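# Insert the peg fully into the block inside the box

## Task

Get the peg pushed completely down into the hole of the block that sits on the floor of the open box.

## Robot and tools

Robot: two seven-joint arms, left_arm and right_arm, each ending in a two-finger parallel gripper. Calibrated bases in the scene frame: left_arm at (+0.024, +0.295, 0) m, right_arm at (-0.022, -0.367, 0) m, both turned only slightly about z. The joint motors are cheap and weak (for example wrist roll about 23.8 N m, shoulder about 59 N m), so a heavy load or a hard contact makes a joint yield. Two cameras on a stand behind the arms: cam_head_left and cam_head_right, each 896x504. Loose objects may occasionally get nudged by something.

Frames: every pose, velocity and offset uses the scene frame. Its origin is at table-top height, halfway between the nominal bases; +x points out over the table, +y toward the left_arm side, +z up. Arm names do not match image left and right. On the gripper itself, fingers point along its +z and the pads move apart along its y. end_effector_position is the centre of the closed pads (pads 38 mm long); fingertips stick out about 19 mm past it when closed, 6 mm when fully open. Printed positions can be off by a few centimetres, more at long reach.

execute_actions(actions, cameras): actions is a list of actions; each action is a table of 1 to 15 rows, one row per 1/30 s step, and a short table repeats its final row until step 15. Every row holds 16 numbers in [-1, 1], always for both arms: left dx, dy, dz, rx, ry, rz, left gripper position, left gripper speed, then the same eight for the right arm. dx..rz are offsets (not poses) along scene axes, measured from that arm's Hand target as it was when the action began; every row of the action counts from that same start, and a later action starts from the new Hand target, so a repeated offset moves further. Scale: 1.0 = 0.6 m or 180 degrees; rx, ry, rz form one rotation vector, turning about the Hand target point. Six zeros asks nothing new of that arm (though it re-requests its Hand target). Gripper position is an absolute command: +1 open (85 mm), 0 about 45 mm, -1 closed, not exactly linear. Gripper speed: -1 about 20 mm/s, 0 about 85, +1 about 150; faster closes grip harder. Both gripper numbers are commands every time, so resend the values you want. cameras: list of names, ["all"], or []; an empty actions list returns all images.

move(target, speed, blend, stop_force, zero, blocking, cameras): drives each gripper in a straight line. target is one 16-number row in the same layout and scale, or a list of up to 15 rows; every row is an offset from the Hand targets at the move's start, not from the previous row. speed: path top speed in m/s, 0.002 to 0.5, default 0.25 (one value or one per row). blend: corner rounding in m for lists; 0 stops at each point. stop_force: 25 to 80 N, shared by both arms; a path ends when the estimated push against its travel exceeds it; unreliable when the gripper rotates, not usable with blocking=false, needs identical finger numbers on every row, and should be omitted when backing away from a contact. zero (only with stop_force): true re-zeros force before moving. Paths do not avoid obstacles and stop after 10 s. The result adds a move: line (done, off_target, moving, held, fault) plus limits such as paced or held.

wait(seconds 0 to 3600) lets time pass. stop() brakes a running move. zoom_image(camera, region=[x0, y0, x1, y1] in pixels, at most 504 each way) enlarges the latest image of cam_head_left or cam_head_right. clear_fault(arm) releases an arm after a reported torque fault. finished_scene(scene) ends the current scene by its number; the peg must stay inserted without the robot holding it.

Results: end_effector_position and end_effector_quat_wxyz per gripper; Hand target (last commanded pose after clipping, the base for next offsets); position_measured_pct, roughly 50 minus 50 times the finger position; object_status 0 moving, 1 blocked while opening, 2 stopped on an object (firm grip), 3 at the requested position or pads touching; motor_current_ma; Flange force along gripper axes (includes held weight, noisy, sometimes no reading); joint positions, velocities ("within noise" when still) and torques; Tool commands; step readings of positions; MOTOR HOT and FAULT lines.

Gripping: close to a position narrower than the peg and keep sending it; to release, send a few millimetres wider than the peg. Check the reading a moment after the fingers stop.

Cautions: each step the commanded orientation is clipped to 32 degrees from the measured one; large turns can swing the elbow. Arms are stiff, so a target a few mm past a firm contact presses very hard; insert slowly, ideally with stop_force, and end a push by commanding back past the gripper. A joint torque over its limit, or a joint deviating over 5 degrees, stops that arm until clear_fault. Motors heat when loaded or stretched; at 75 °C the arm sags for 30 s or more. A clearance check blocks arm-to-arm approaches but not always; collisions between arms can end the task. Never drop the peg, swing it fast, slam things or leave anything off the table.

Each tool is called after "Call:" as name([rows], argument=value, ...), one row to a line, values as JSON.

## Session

Call:
execute_actions(actions=[], cameras=["all"])

Scene clock: 0.00 s.
left_arm: end_effector_position=(+0.5127, +0.2484, +0.1737) position_measured_pct=0.0 object_status=3 motor_current_ma=0 end_effector_quat_wxyz=(+0.343, +0.605, -0.509, +0.508) | right_arm: end_effector_position=(+0.4494, -0.2962, +0.2606) position_measured_pct=0.0 object_status=3 motor_current_ma=0 end_effector_quat_wxyz=(+0.506, +0.744, -0.282, +0.333)
Joint positions: left_arm=[-0.586 0.934 0.026 1.767 1.171 1.456 1.893] | right_arm=[-0.627 0.861 -0.19 1.476 1.065 1.852 2.816]
Joint velocities: within noise
Joint torques (N m): no reading
Motor temperatures (°C): left_arm=[34 33 31 31 38 36 40] | right_arm=[32 30 27 33 39 34 37]
Flange force (N): no reading
Hand target: left_arm +0.5127, +0.2484, +0.1737; +0.343, +0.605, -0.509, +0.508 | right_arm +0.4494, -0.2962, +0.2606; +0.506, +0.744, -0.282, +0.333
Tool commands: left_gripper/position=+1.0 left_gripper/speed=+1.0 right_gripper/position=+1.0 right_gripper/speed=+1.0

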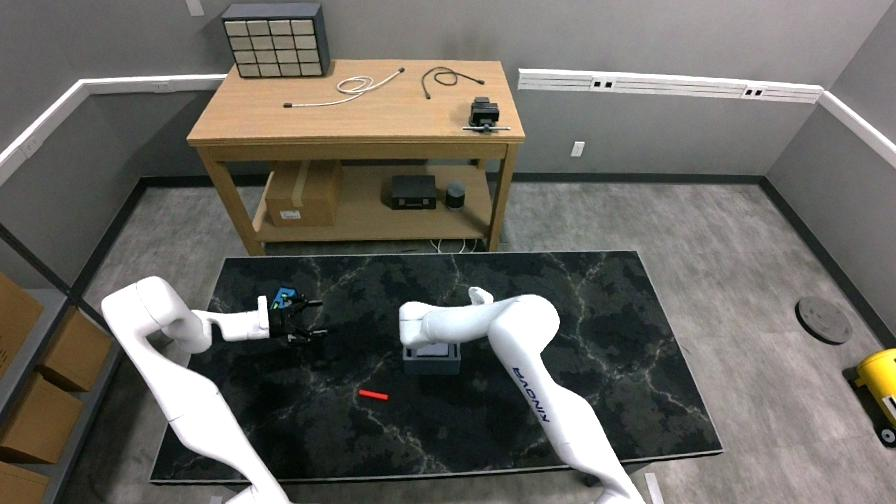

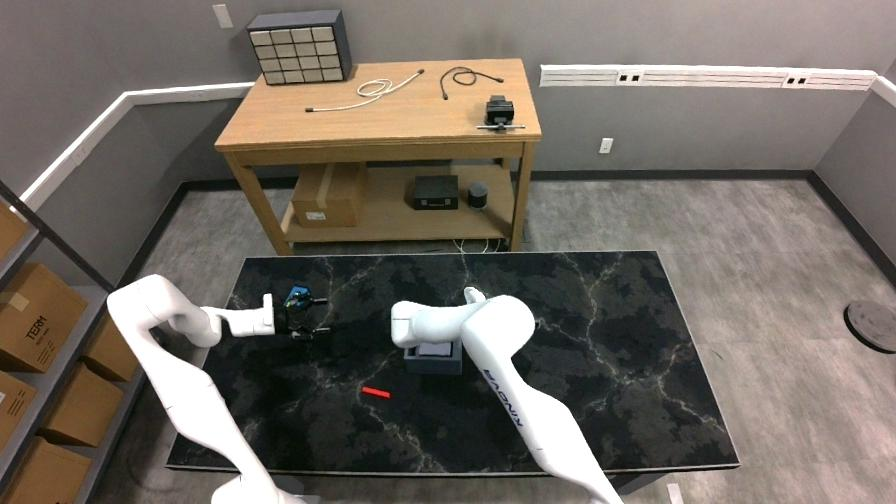

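Call:
zoom_image(camera="cam_head_left", region=[345, 365, 405, 425])

Call:
zoom_image(camera="cam_head_right", region=[345, 365, 405, 425])

Scaled by 8.400.

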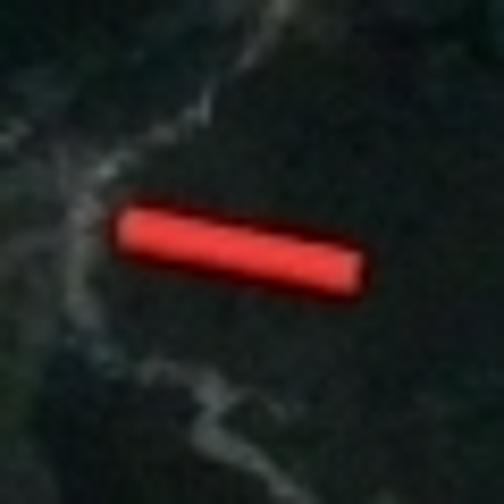

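Scaled by 8.400.

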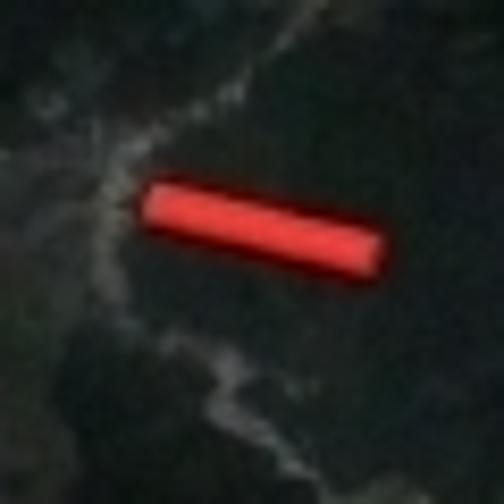

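Call:
move([
  [-0.2732,-0.1872,-0.1228,0.3083,0.0392,-0.1138,0,1,-0.0823,-0.2063,0.149,0.4045,0.0903,0,1,1],
  [-0.2732,-0.1872,-0.2462,0.3083,0.0392,-0.1138,0,1,-0.0823,-0.2063,0.149,0.4045,0.0903,0,1,1],
  [-0.2732,-0.1872,-0.2462,0.3083,0.0392,-0.1138,-1,-0.5,-0.0823,-0.2063,0.149,0.4045,0.0903,0,1,1],
  [-0.2732,-0.1872,0.0272,0.3083,0.0392,-0.1138,-1,-0.5,-0.0823,-0.2063,0.149,0.4045,0.0903,0,1,1],
], speed=[0.3,0.12,0.12,0.25], blend=[0.02,0,0,0], cameras=["all"])

Call:
zoom_image(camera="cam_head_left", region=[345, 300, 475, 400])

Call:
zoom_image(camera="cam_head_right", region=[345, 300, 475, 400])

Scene clock: 63.80 s.
left_arm: end_effector_position=(+0.3487, +0.1361, +0.1899) position_measured_pct=85.7 object_status=2 motor_current_ma=50 end_effector_quat_wxyz=(-0.134, -0.627, +0.760, -0.111) | right_arm: end_effector_position=(+0.4000, -0.4199, +0.3499) position_measured_pct=0.0 object_status=3 motor_current_ma=0 end_effector_quat_wxyz=(-0.001, +0.935, -0.355, +0.000)
Joint positions: left_arm=[0.268 0.277 -0.198 2.018 0.494 0.964 2.695] | right_arm=[0.342 0.281 -0.325 1.389 0.088 1.485 3.968]
Joint torques (N m): left_arm=[-0.27 -13.24 0.76 -6.73 0.41 0.75 0.27] | right_arm=[1.19 -13.85 -1.37 -9.88 0.65 0.22 -0.03]
Flange force (N): left_arm=[-1.8 -1.2 3.7] | right_arm=[-4.2 0.9 2.7]
Hand target: left_arm +0.3488, +0.1361, +0.1900; -0.134, -0.627, +0.760, -0.111 | right_arm +0.4000, -0.4199, +0.3499; -0.001, +0.935, -0.355, +0.000
Off the commanded pose: left_arm 0.000 m, 0 deg | right_arm 0.000 m, 0 deg.
move: done

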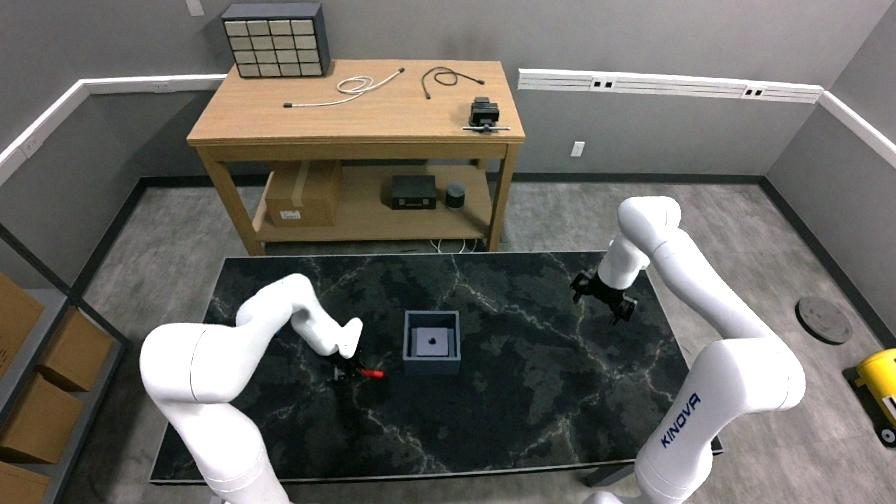

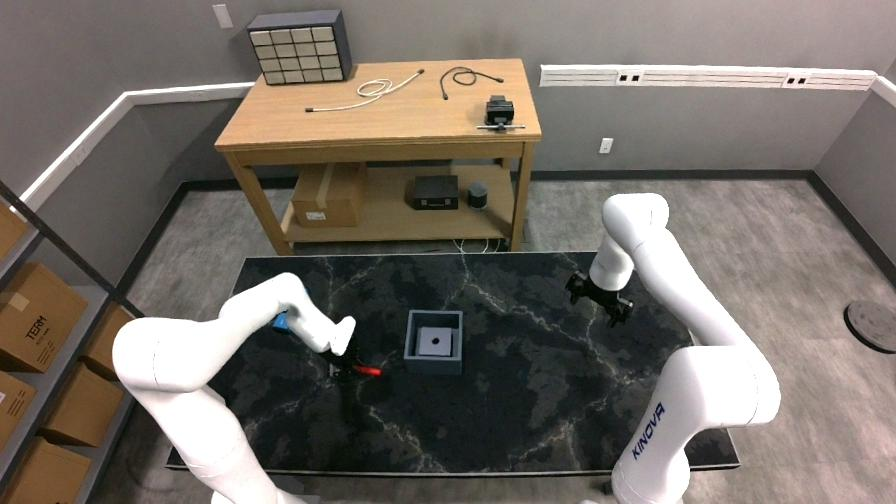

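Scaled by 3.877.

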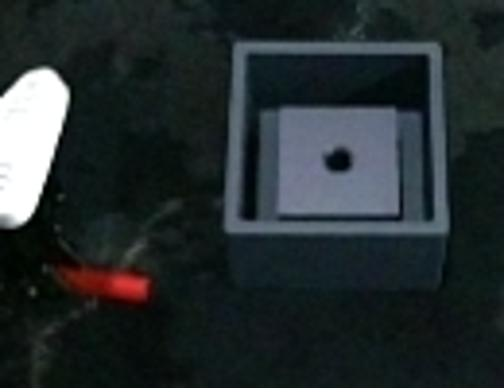

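Scaled by 3.877.

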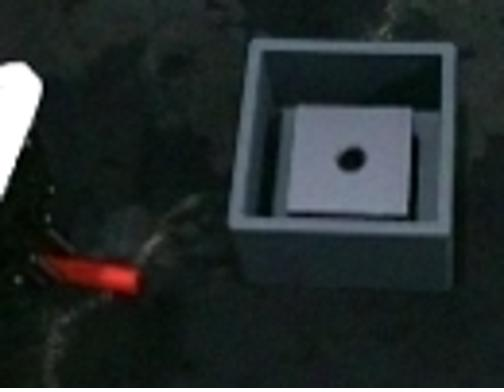

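Call:
move([
  [0.2295,-0.2907,0,-0.042,-0.687,-0.687,-1,-0.5,0,0,0,0,0,0,1,1],
  [0.2295,-0.2907,-0.08,-0.042,-0.687,-0.687,-1,-0.5,0,0,0,0,0,0,1,1],
], speed=[0.35,0.15], blend=[0.015,0], cameras=["all"])

Call:
zoom_image(camera="cam_head_left", region=[415, 310, 455, 350])

Call:
zoom_image(camera="cam_head_right", region=[415, 310, 455, 350])

Scene clock: 104.63 s.
left_arm: end_effector_position=(+0.4865, -0.0383, +0.1420) position_measured_pct=85.7 object_status=2 motor_current_ma=50 end_effector_quat_wxyz=(+0.425, +0.593, +0.565, -0.385) | right_arm: end_effector_position=(+0.4000, -0.4199, +0.3499) position_measured_pct=0.0 object_status=3 motor_current_ma=0 end_effector_quat_wxyz=(-0.001, +0.935, -0.355, +0.000)
Joint positions: left_arm=[-0.07 0.936 0.194 1.83 1.412 1.087 -1.215] | right_arm=[0.342 0.281 -0.325 1.389 0.088 1.485 3.968]
Joint torques (N m): left_arm=[-0.43 -20.17 4.86 -3.43 0.67 2.85 0.47] | right_arm=[1.18 -13.81 -1.36 -9.86 0.69 0.21 -0.05]
Flange force (N): left_arm=[3.7 -0.9 2.7] | right_arm=[-4.2 1.0 2.6]
Hand target: left_arm +0.4865, -0.0383, +0.1420; +0.425, +0.593, +0.565, -0.385 | right_arm +0.4000, -0.4199, +0.3499; -0.001, +0.935, -0.355, +0.000
Off the commanded pose: left_arm 0.000 m, 0 deg | right_arm 0.000 m, 0 deg.
move: done

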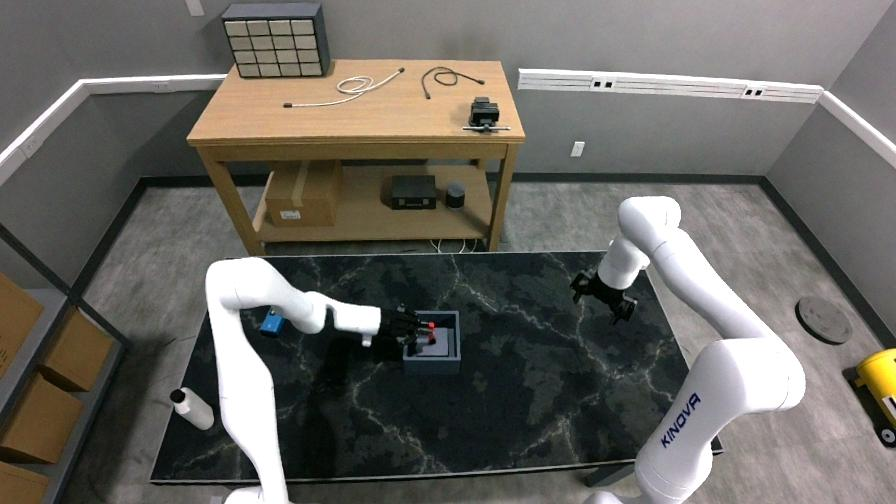

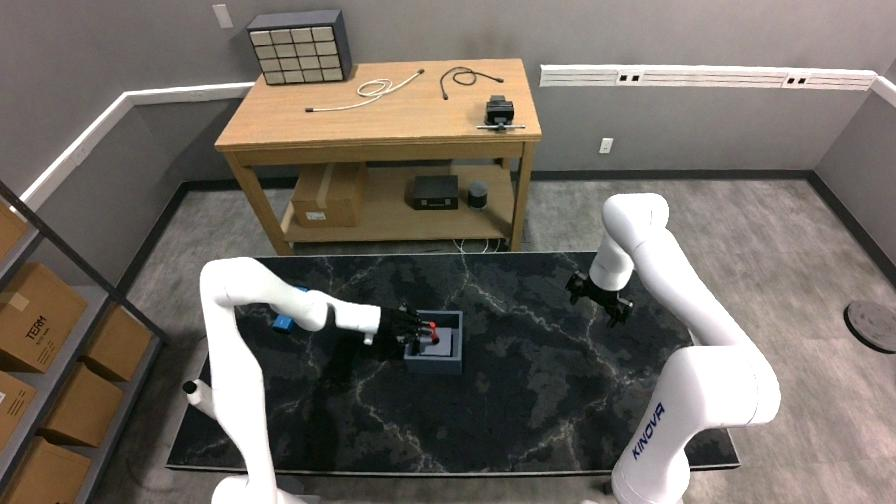

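Scaled by 12.600.

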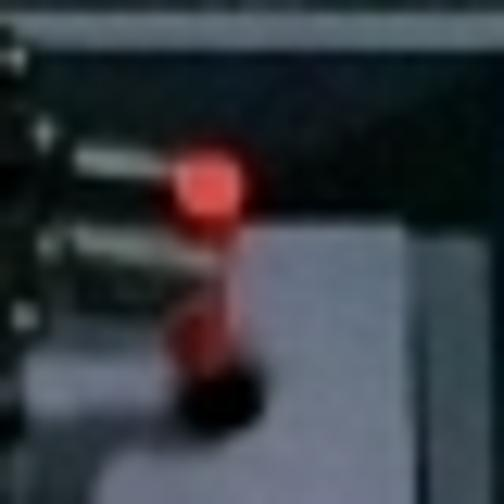

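Scaled by 12.600.

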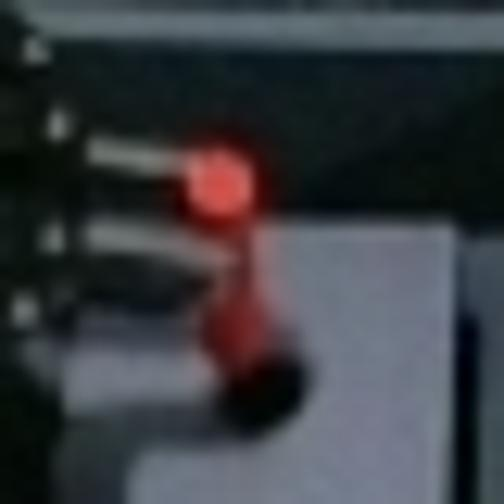

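Call:
move(target=[0.0012,-0.0075,-0.015,0,0,0,-1,-0.5,0,0,0,0,0,0,1,1], speed=0.1, cameras=[])

Call:
move(target=[0,0,-0.06,0,0,0,-1,-0.5,0,0,0,0,0,0,1,1], speed=0.03, stop_force=25, cameras=["all"])

Call:
zoom_image(camera="cam_head_left", region=[415, 310, 455, 350])

Call:
zoom_image(camera="cam_head_right", region=[415, 310, 455, 350])

Scene clock: 123.23 s.
left_arm: end_effector_position=(+0.4872, -0.0428, +0.1330) position_measured_pct=85.7 object_status=2 motor_current_ma=50 end_effector_quat_wxyz=(+0.425, +0.593, +0.565, -0.385) | right_arm: end_effector_position=(+0.4000, -0.4199, +0.3499) position_measured_pct=0.0 object_status=3 motor_current_ma=0 end_effector_quat_wxyz=(-0.001, +0.935, -0.355, +0.000)
Joint positions: left_arm=[-0.062 0.958 0.197 1.823 1.424 1.078 -1.232] | right_arm=[0.342 0.281 -0.325 1.389 0.088 1.485 3.968]
Joint torques (N m): left_arm=[-0.45 -20.57 4.94 -3.42 0.47 2.84 0.11] | right_arm=[1.19 -13.85 -1.34 -9.85 0.67 0.22 -0.03]
Flange force (N): left_arm=[3.5 -0.2 2.9] | right_arm=[-4.1 0.9 2.6]
Hand target: left_arm +0.4872, -0.0428, +0.1330; +0.425, +0.593, +0.565, -0.385 | right_arm +0.4000, -0.4199, +0.3499; -0.001, +0.935, -0.355, +0.000
Off the commanded pose: left_arm 0.000 m, 0 deg | right_arm 0.000 m, 0 deg.
move: done

Scene clock: 125.20 s.
left_arm: end_effector_position=(+0.4872, -0.0428, +0.0972) position_measured_pct=85.7 object_status=2 motor_current_ma=50 end_effector_quat_wxyz=(+0.425, +0.593, +0.565, -0.385) | right_arm: end_effector_position=(+0.4000, -0.4199, +0.3499) position_measured_pct=0.0 object_status=3 motor_current_ma=0 end_effector_quat_wxyz=(-0.001, +0.935, -0.355, +0.000)
Joint positions: left_arm=[-0.06 1.041 0.193 1.805 1.443 1.068 -1.305] | right_arm=[0.342 0.281 -0.325 1.389 0.088 1.485 3.968]
Joint torques (N m): left_arm=[0.41 -11.09 -0.04 -2.16 -0.19 -2.24 -0.21] | right_arm=[1.19 -13.84 -1.38 -9.86 0.66 0.22 -0.04]
Flange force (N): left_arm=[-18.4 -1.9 -10.0] | right_arm=[-4.1 0.9 2.6]
Hand target: left_arm +0.4872, -0.0428, +0.0972; +0.425, +0.593, +0.565, -0.385 | right_arm +0.4000, -0.4199, +0.3499; -0.001, +0.935, -0.355, +0.000
Off the commanded pose: left_arm 0.000 m, 0 deg | right_arm 0.000 m, 0 deg.
move: contact (left_arm)

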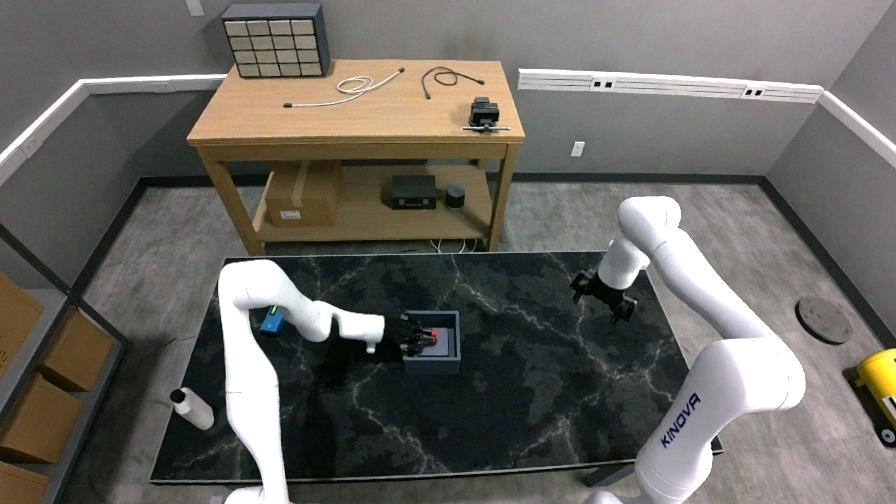

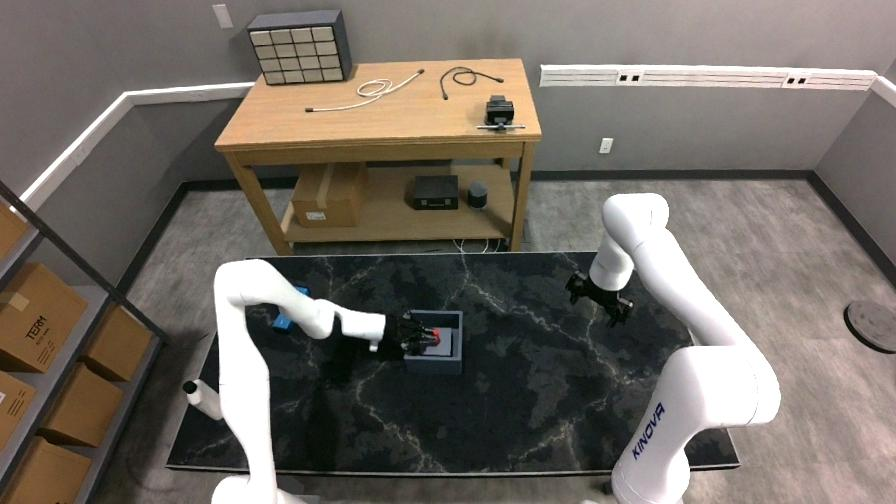

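Scaled by 12.600.

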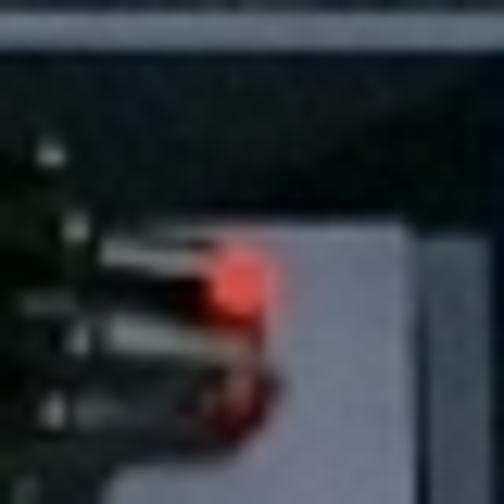

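Scaled by 12.600.

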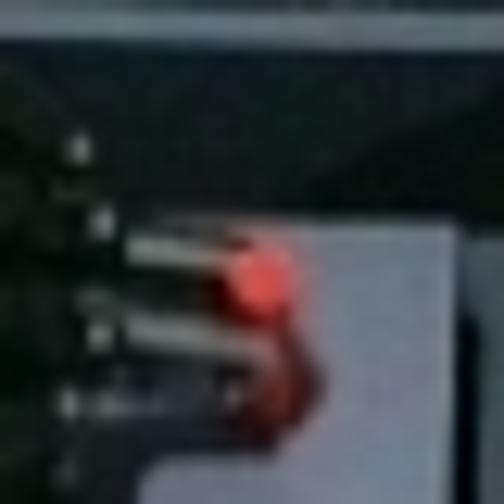

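Call:
move([
  [0,0,0.002,0,0,0,0,-0.5,0,0,0,0,0,0,1,1],
  [0,0.1333,0.06,0,0,0,0,-0.5,0,0,0,0,0,0,1,1],
  [0,0.22,0.15,0,0,0,0,-0.5,0,0,0,0,0,0,1,1],
], speed=[0.1,0.25,0.3], blend=[0,0.03,0], cameras=["all"])

Call:
zoom_image(camera="cam_head_left", region=[405, 310, 465, 370])

Call:
zoom_image(camera="cam_head_right", region=[405, 310, 465, 370])

Scene clock: 134.57 s.
left_arm: end_effector_position=(+0.4872, +0.0891, +0.1871) position_measured_pct=49.8 object_status=3 motor_current_ma=0 end_effector_quat_wxyz=(+0.425, +0.593, +0.565, -0.385) | right_arm: end_effector_position=(+0.4000, -0.4199, +0.3499) position_measured_pct=0.0 object_status=3 motor_current_ma=0 end_effector_quat_wxyz=(-0.001, +0.935, -0.355, +0.000)
Joint positions: left_arm=[-0.284 0.835 0.101 1.807 1.174 1.305 -1.118] | right_arm=[0.342 0.281 -0.325 1.389 0.088 1.485 3.968]
Joint torques (N m): left_arm=[-0.38 -19.32 3.78 -3.64 0.92 2.77 0.28] | right_arm=[1.22 -13.84 -1.35 -9.85 0.65 0.21 -0.04]
Flange force (N): left_arm=[3.2 0.4 2.3] | right_arm=[-4.1 0.8 2.6]
Hand target: left_arm +0.4872, +0.0892, +0.1872; +0.425, +0.593, +0.565, -0.385 | right_arm +0.4000, -0.4199, +0.3499; -0.001, +0.935, -0.355, +0.000
Off the commanded pose: left_arm 0.000 m, 0 deg | right_arm 0.000 m, 0 deg.
move: done

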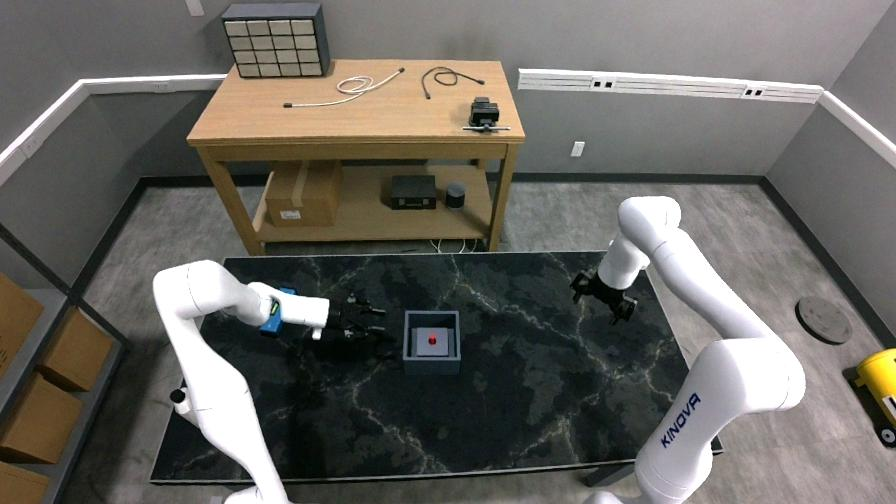

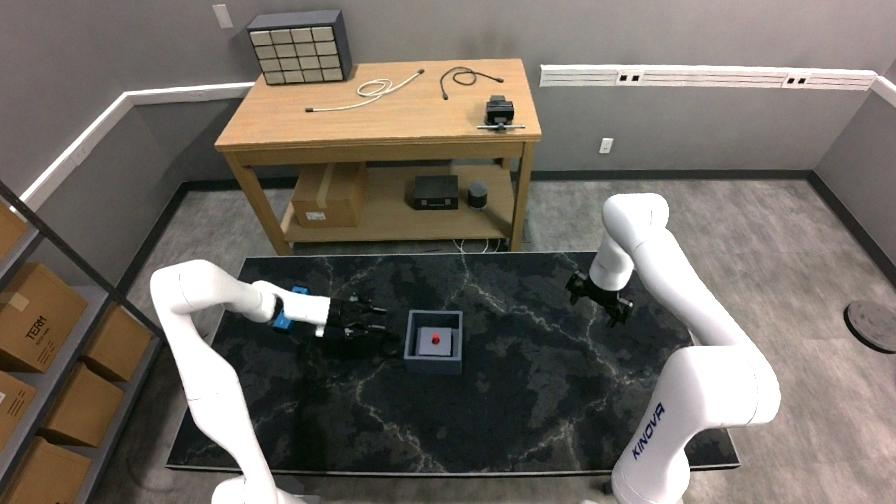

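Scaled by 8.400.

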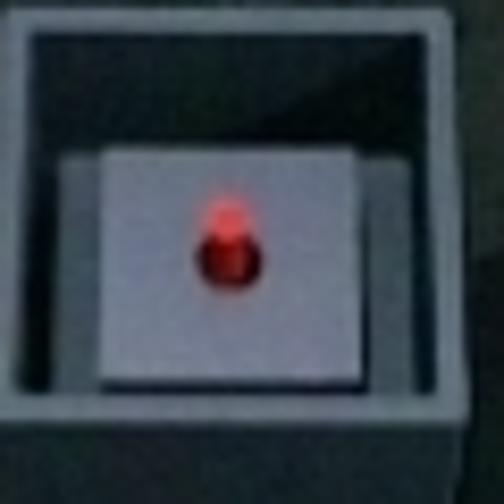

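Scaled by 8.400.

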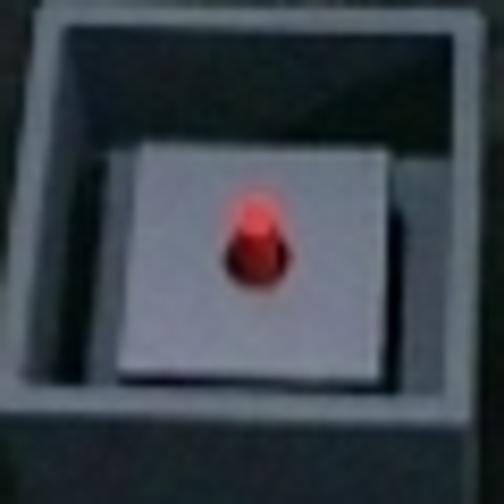

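Call:
finished_scene(scene=3)

The scene is finished: the task was done.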